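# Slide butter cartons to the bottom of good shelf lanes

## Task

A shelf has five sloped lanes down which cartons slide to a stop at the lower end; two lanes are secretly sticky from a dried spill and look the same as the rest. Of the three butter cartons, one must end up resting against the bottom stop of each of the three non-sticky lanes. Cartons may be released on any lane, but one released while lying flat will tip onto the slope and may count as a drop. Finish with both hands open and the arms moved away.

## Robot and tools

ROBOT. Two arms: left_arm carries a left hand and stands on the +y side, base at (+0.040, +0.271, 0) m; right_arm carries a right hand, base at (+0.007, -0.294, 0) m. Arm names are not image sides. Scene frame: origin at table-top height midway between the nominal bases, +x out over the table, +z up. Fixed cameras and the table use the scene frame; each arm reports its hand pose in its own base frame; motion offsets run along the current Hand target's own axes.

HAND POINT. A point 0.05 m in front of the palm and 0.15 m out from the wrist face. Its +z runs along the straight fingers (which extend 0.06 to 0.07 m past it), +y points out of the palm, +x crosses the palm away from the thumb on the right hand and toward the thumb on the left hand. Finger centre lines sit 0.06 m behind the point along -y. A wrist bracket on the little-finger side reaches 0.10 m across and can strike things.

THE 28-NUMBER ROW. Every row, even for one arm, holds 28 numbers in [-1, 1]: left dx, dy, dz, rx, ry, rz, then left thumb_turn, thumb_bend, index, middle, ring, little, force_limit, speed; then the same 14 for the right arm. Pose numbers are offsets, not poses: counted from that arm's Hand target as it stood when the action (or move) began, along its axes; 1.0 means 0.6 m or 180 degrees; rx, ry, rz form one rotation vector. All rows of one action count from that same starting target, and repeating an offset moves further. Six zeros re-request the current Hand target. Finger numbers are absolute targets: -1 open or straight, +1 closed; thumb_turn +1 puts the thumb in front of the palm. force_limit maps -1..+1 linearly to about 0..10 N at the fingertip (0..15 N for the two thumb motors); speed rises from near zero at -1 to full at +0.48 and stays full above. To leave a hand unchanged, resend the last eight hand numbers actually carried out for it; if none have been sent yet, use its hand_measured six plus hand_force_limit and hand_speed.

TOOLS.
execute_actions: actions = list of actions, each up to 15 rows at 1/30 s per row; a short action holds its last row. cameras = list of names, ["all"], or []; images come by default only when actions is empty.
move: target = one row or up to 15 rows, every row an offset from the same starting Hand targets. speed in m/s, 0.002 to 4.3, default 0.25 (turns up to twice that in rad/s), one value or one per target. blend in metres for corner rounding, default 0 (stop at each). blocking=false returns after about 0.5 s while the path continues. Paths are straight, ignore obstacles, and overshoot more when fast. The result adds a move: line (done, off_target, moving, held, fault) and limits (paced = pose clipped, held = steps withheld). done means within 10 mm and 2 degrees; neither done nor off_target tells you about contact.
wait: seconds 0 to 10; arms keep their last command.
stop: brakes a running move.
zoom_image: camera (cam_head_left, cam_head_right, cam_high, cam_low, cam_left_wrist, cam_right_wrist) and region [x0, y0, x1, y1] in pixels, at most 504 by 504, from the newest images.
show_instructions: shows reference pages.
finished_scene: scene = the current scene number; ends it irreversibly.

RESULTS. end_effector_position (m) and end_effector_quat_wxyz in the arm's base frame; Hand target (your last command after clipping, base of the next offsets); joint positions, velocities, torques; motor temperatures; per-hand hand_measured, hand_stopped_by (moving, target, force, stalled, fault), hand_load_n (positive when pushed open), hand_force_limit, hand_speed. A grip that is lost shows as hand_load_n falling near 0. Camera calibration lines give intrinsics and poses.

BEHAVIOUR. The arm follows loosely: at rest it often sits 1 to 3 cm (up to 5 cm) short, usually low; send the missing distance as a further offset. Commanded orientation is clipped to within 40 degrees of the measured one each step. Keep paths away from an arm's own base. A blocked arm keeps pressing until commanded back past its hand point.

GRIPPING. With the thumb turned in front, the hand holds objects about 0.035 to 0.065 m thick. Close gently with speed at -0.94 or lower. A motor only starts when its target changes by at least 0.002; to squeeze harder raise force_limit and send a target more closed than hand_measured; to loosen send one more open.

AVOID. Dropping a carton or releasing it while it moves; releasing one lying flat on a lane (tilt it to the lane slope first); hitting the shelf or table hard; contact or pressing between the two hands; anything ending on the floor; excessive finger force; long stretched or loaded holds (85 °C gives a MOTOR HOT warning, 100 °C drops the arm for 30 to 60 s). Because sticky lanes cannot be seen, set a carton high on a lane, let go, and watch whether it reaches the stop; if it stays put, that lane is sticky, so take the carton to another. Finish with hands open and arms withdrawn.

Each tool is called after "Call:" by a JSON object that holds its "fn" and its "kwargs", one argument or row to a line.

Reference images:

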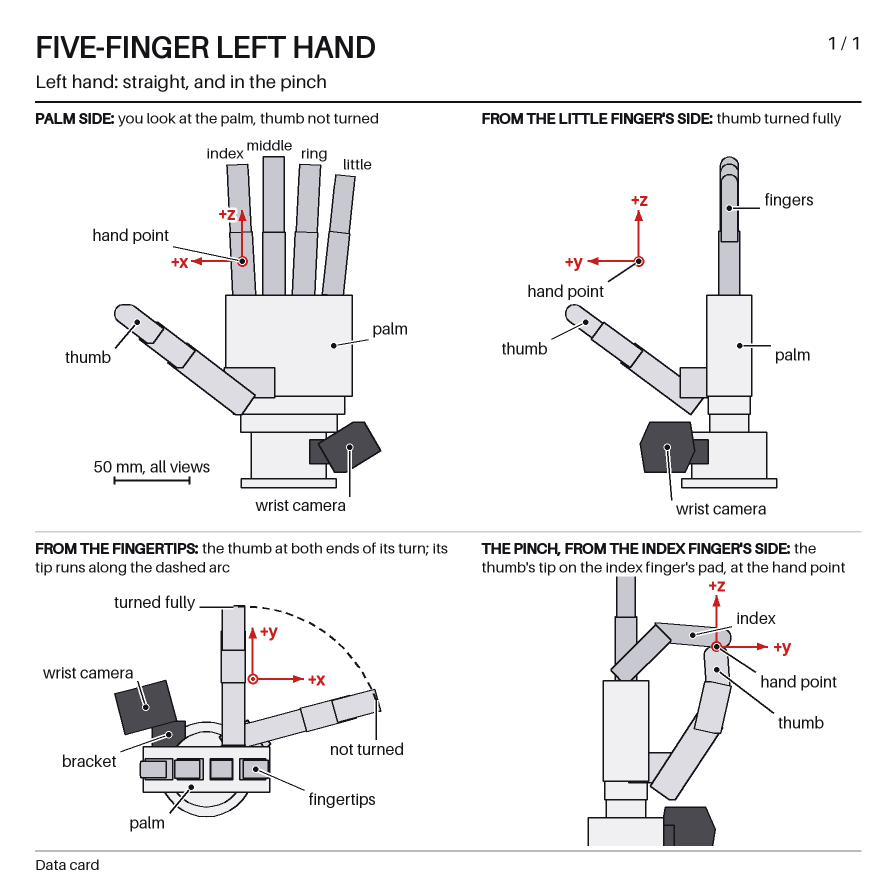

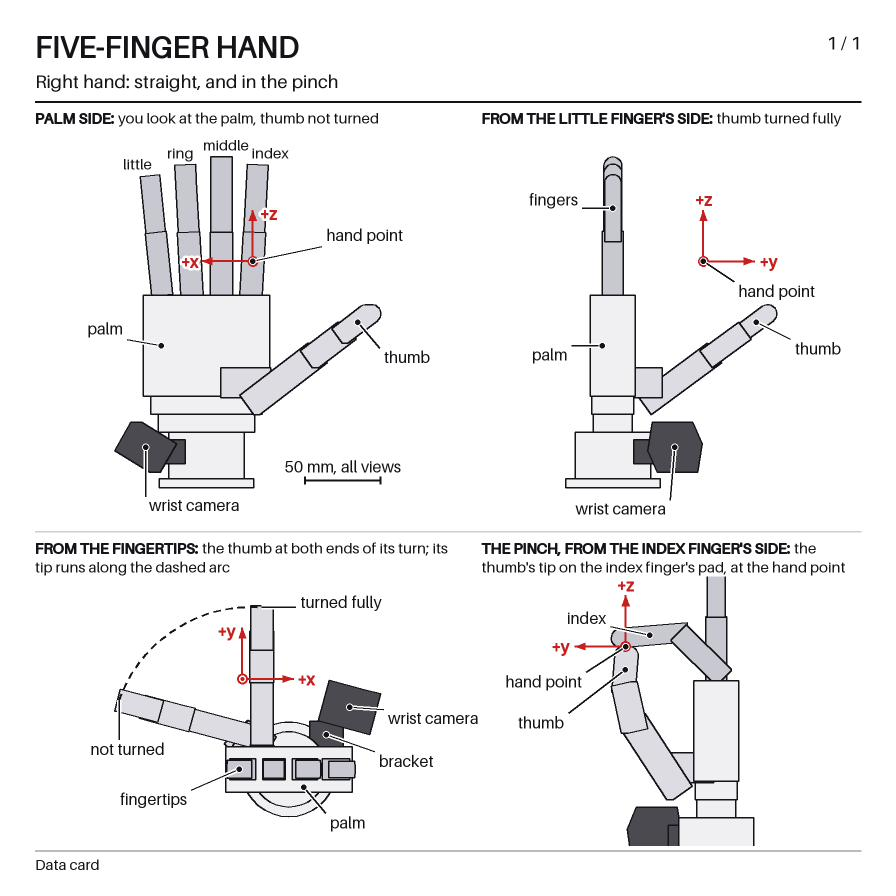

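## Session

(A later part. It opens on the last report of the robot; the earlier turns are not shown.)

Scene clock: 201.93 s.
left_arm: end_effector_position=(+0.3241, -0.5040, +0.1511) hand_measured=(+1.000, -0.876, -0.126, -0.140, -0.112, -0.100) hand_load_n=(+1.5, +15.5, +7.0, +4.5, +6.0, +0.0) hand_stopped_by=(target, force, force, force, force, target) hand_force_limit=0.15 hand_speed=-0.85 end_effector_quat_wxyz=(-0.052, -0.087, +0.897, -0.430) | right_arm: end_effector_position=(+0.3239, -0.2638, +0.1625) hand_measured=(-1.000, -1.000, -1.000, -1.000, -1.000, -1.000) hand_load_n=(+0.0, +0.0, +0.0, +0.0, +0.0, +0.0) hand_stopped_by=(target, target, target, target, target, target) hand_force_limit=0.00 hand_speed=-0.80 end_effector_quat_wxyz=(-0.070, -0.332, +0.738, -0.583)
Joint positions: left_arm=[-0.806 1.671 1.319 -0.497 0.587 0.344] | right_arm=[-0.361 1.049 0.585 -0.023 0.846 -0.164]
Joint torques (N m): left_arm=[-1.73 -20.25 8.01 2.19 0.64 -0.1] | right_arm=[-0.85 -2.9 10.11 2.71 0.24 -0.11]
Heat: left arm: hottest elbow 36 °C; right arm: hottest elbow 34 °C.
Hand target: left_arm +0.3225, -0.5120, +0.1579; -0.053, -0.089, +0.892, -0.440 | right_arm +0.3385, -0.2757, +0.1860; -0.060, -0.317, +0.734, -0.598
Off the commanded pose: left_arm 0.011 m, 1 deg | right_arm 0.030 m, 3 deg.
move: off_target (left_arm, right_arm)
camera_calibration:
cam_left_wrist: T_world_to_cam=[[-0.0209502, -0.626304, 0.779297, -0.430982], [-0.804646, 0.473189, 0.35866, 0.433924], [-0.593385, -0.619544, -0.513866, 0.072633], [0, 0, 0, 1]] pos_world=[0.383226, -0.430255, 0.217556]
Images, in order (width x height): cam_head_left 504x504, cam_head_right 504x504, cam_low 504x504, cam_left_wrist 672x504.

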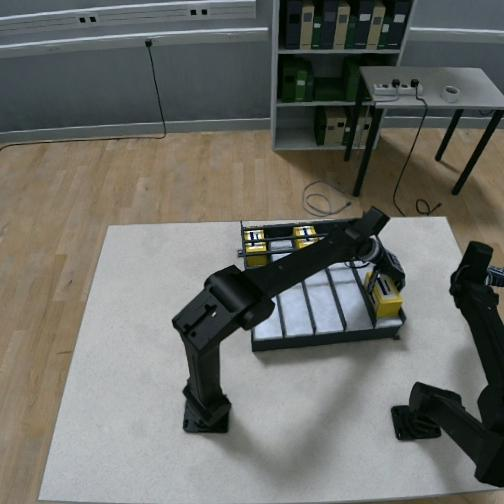

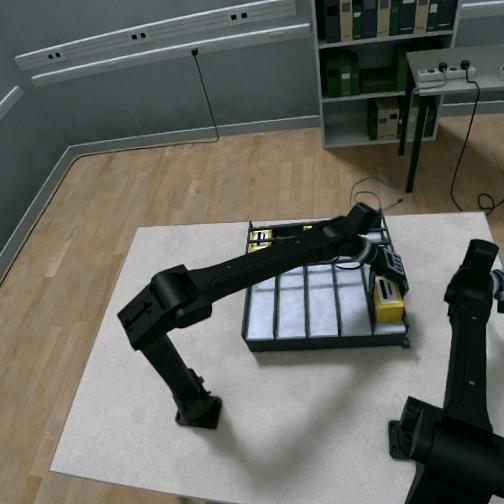

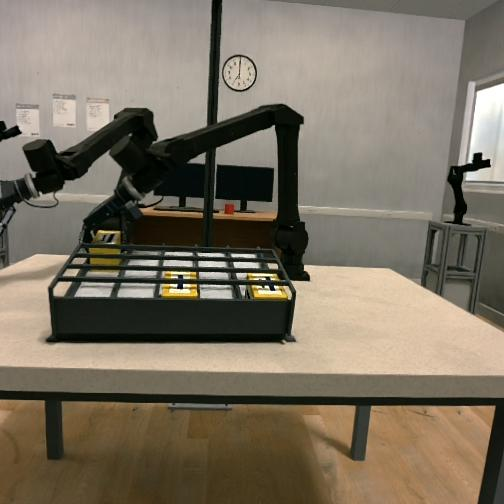

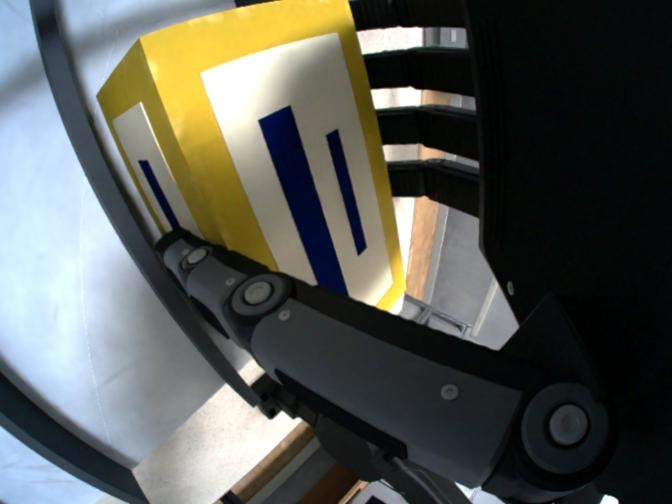

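Call:
{"fn": "move", "kwargs": {
  "target": [-0.0022,0.0100,0.0058,0,0,0,1,-0.7,-0.1,-0.1,-0.1,-0.1,0.15,-0.85,0,0,0,0,0,0,-1,-1,-1,-1,-1,-1,0,-0.8],
  "speed": 0.05,
  "cameras": ["cam_left_wrist"]
}}

Scene clock: 203.53 s.
left_arm: end_effector_position=(+0.3249, -0.5057, +0.1503) hand_measured=(+1.000, -0.876, -0.126, -0.140, -0.112, -0.100) hand_load_n=(+1.5, +15.5, +6.5, +5.0, +6.0, +0.0) hand_stopped_by=(target, force, force, force, force, target) hand_force_limit=0.15 hand_speed=-0.85 end_effector_quat_wxyz=(-0.050, -0.087, +0.895, -0.435) | right_arm: end_effector_position=(+0.3239, -0.2638, +0.1625) hand_measured=(-1.000, -1.000, -1.000, -1.000, -1.000, -1.000) hand_load_n=(+0.0, +0.0, +0.0, +0.0, +0.0, +0.0) hand_stopped_by=(target, target, target, target, target, target) hand_force_limit=0.00 hand_speed=-0.80 end_effector_quat_wxyz=(-0.070, -0.332, +0.738, -0.583)
Joint positions: left_arm=[-0.806 1.671 1.312 -0.477 0.588 0.338] | right_arm=[-0.361 1.049 0.585 -0.023 0.846 -0.164]
Joint torques (N m): left_arm=[-1.67 -19.84 7.56 2.15 0.62 -0.1] | right_arm=[-0.67 -2.78 10.14 2.7 0.23 -0.11]
Heat: left arm: hottest elbow 36 °C; right arm: hottest elbow 34 °C.
Hand target: left_arm +0.3224, -0.5111, +0.1509; -0.054, -0.089, +0.892, -0.440 | right_arm +0.3385, -0.2757, +0.1860; -0.060, -0.317, +0.734, -0.598
Off the commanded pose: left_arm 0.006 m, 1 deg | right_arm 0.030 m, 3 deg.
move: off_target (right_arm)
camera_calibration:
cam_left_wrist: T_world_to_cam=[[-0.0224925, -0.618524, 0.785444, -0.427843], [-0.807468, 0.474479, 0.350521, 0.438471], [-0.589482, -0.626337, -0.510111, 0.0664859], [0, 0, 0, 1]] pos_world=[0.38362, -0.431034, 0.216268]
Images, in order (width x height): cam_left_wrist 672x504.

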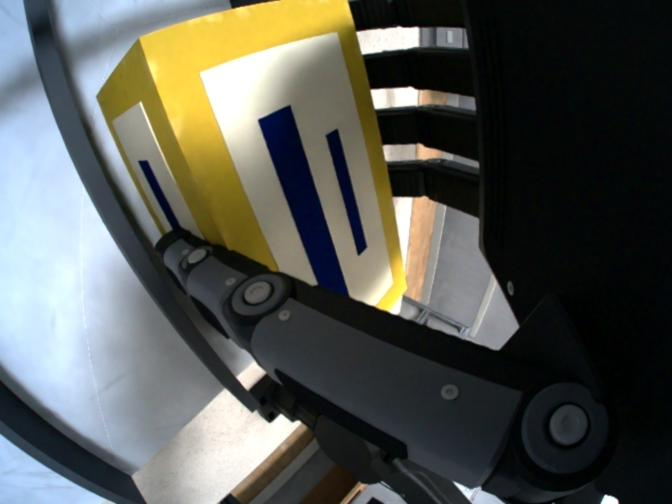

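Call:
{"fn": "move", "kwargs": {
  "target": [
    [-0.0012,0.0060,-0.0005,0,0,0,1,-0.7,-0.1,-0.1,-0.1,-0.1,0.15,-0.85,0,0,0,0,0,0,-1,-1,-1,-1,-1,-1,0,-0.8],
    [-0.0012,0.0060,-0.0005,0,0,0,1,-1,-0.4,-0.4,-0.4,-0.4,0.15,-0.3,0,0,0,0,0,0,-1,-1,-1,-1,-1,-1,0,-0.8]
  ],
  "speed": 0.05,
  "cameras": ["cam_low","cam_left_wrist"]
}}

Scene clock: 205.93 s.
left_arm: end_effector_position=(+0.3241, -0.5059, +0.1491) hand_measured=(+1.000, -1.000, -0.400, -0.400, -0.400, -0.400) hand_load_n=(+0.0, +0.0, +0.0, +0.5, +0.0, +0.0) hand_stopped_by=(target, target, target, target, target, target) hand_force_limit=0.15 hand_speed=-0.30 end_effector_quat_wxyz=(-0.052, -0.087, +0.894, -0.437) | right_arm: end_effector_position=(+0.3239, -0.2638, +0.1625) hand_measured=(-1.000, -1.000, -1.000, -1.000, -1.000, -1.000) hand_load_n=(+0.0, +0.0, +0.0, +0.0, +0.0, +0.0) hand_stopped_by=(target, target, target, target, target, target) hand_force_limit=0.00 hand_speed=-0.80 end_effector_quat_wxyz=(-0.070, -0.332, +0.738, -0.583)
Joint positions: left_arm=[-0.805 1.671 1.306 -0.467 0.594 0.336] | right_arm=[-0.361 1.049 0.585 -0.023 0.846 -0.164]
Joint torques (N m): left_arm=[-1.26 -19.9 7.36 1.89 0.49 -0.05] | right_arm=[-0.91 -2.78 10.15 2.7 0.23 -0.12]
Heat: left arm: hottest elbow 36 °C; right arm: hottest elbow 34 °C.
Hand target: left_arm +0.3225, -0.5085, +0.1482; -0.054, -0.089, +0.892, -0.440 | right_arm +0.3385, -0.2757, +0.1860; -0.060, -0.317, +0.734, -0.598
Off the commanded pose: left_arm 0.003 m, 1 deg | right_arm 0.030 m, 3 deg.
move: off_target (right_arm)
camera_calibration:
cam_left_wrist: T_world_to_cam=[[-0.0223443, -0.613968, 0.789015, -0.425299], [-0.805724, 0.478286, 0.349359, 0.439836], [-0.59187, -0.627922, -0.505375, 0.0644382], [0, 0, 0, 1]] pos_world=[0.383022, -0.431025, 0.214472]
Images, in order (width x height): cam_low 504x504, cam_left_wrist 672x504.

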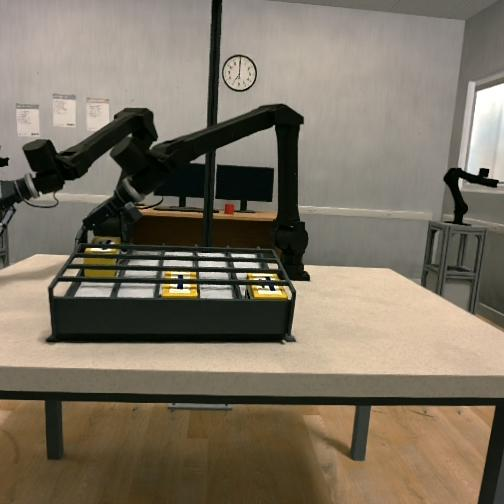

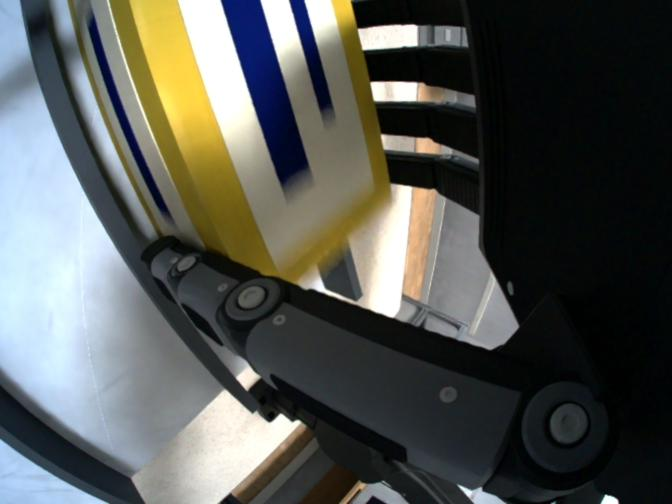

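Call:
{"fn": "move", "kwargs": {
  "target": [0.0492,-0.1415,-0.1343,0,0,0,1,-1,-0.4,-0.4,-0.4,-0.4,0.15,-0.3,0,0,0,0,0,0,-1,-1,-1,-1,-1,-1,0,-0.8],
  "speed": 0.2,
  "cameras": ["cam_low","cam_left_wrist","cam_high","cam_head_right"]
}}

Scene clock: 208.43 s.
left_arm: end_effector_position=(+0.3079, -0.4894, +0.2534) hand_measured=(+1.000, -1.000, -0.400, -0.400, -0.400, -0.400) hand_load_n=(+0.0, +0.0, +0.0, +0.0, +0.0, +0.0) hand_stopped_by=(target, target, target, target, target, target) hand_force_limit=0.15 hand_speed=-0.30 end_effector_quat_wxyz=(-0.056, -0.090, +0.895, -0.432) | right_arm: end_effector_position=(+0.3239, -0.2638, +0.1625) hand_measured=(-1.000, -1.000, -1.000, -1.000, -1.000, -1.000) hand_load_n=(+0.0, +0.0, +0.0, +0.0, +0.0, +0.0) hand_stopped_by=(target, target, target, target, target, target) hand_force_limit=0.00 hand_speed=-0.80 end_effector_quat_wxyz=(-0.070, -0.332, +0.738, -0.583)
Joint positions: left_arm=[-0.805 1.556 1.45 -0.739 0.594 0.333] | right_arm=[-0.361 1.049 0.585 -0.023 0.846 -0.164]
Joint torques (N m): left_arm=[-1.55 -17.85 11.03 1.01 0.47 -0.03] | right_arm=[-1.03 -2.67 10.18 2.74 0.25 -0.12]
Heat: left arm: hottest elbow 36 °C; right arm: hottest elbow 35 °C.
Hand target: left_arm +0.3125, -0.4985, +0.2681; -0.053, -0.089, +0.892, -0.440 | right_arm +0.3385, -0.2757, +0.1860; -0.060, -0.317, +0.734, -0.598
Off the commanded pose: left_arm 0.018 m, 1 deg | right_arm 0.030 m, 3 deg.
move: off_target (left_arm, right_arm)
camera_calibration:
cam_left_wrist: T_world_to_cam=[[-0.0116238, -0.621464, 0.783356, -0.503499], [-0.802257, 0.473418, 0.363675, 0.375443], [-0.596866, -0.624226, -0.504077, 0.120961], [0, 0, 0, 1]] pos_world=[0.367546, -0.415141, 0.318853]
Images, in order (width x height): cam_head_right 504x504, cam_high 504x504, cam_low 504x504, cam_left_wrist 672x504.

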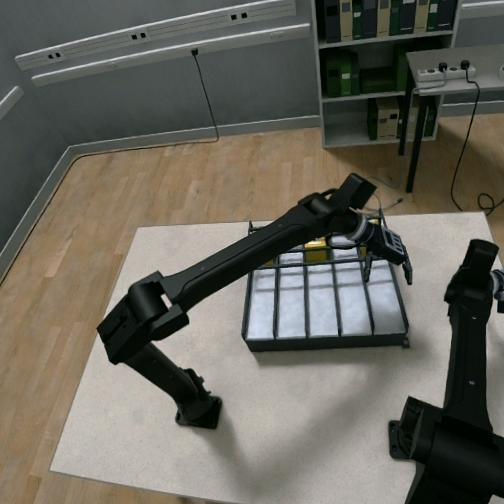

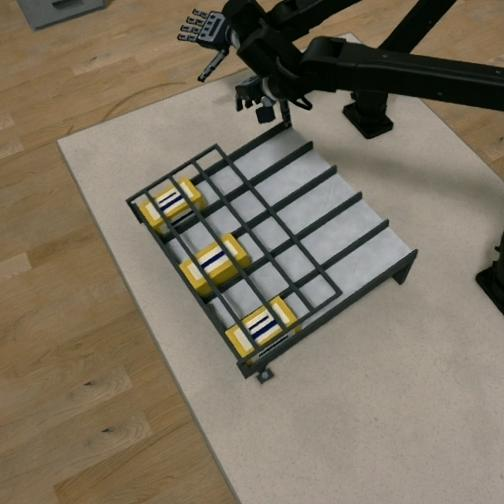

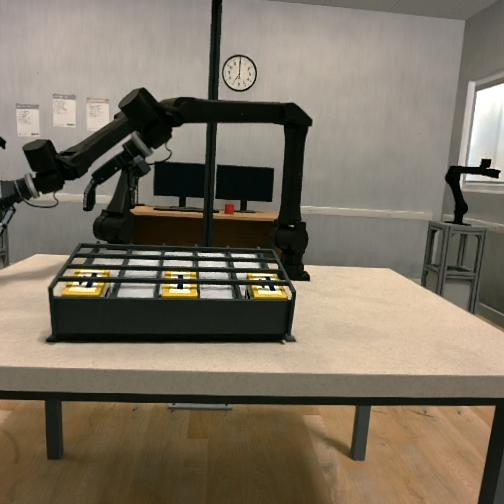

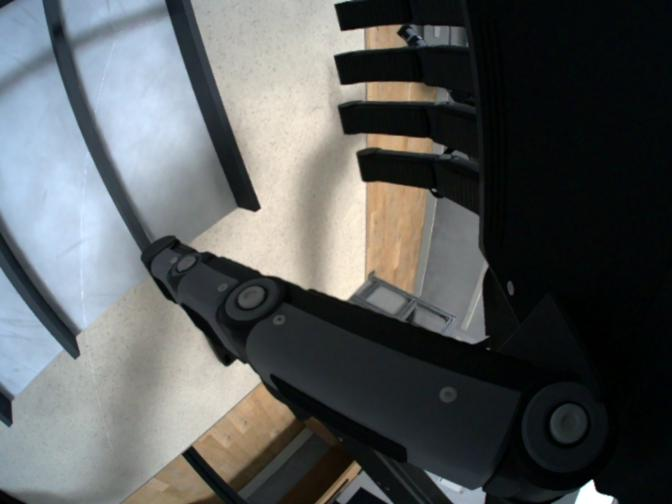

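Call:
{"fn": "zoom_image", "kwargs": {
  "camera": "cam_low",
  "region": [40, 240, 300, 350]
}}

Call:
{"fn": "finished_scene", "kwargs": {
  "scene": 3
}}

Scaled by 1.938.

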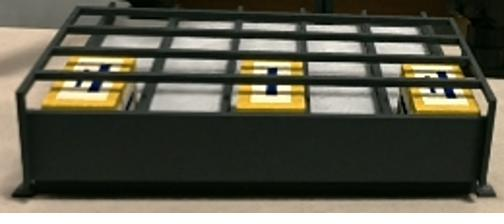

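The scene is finished: the task was done.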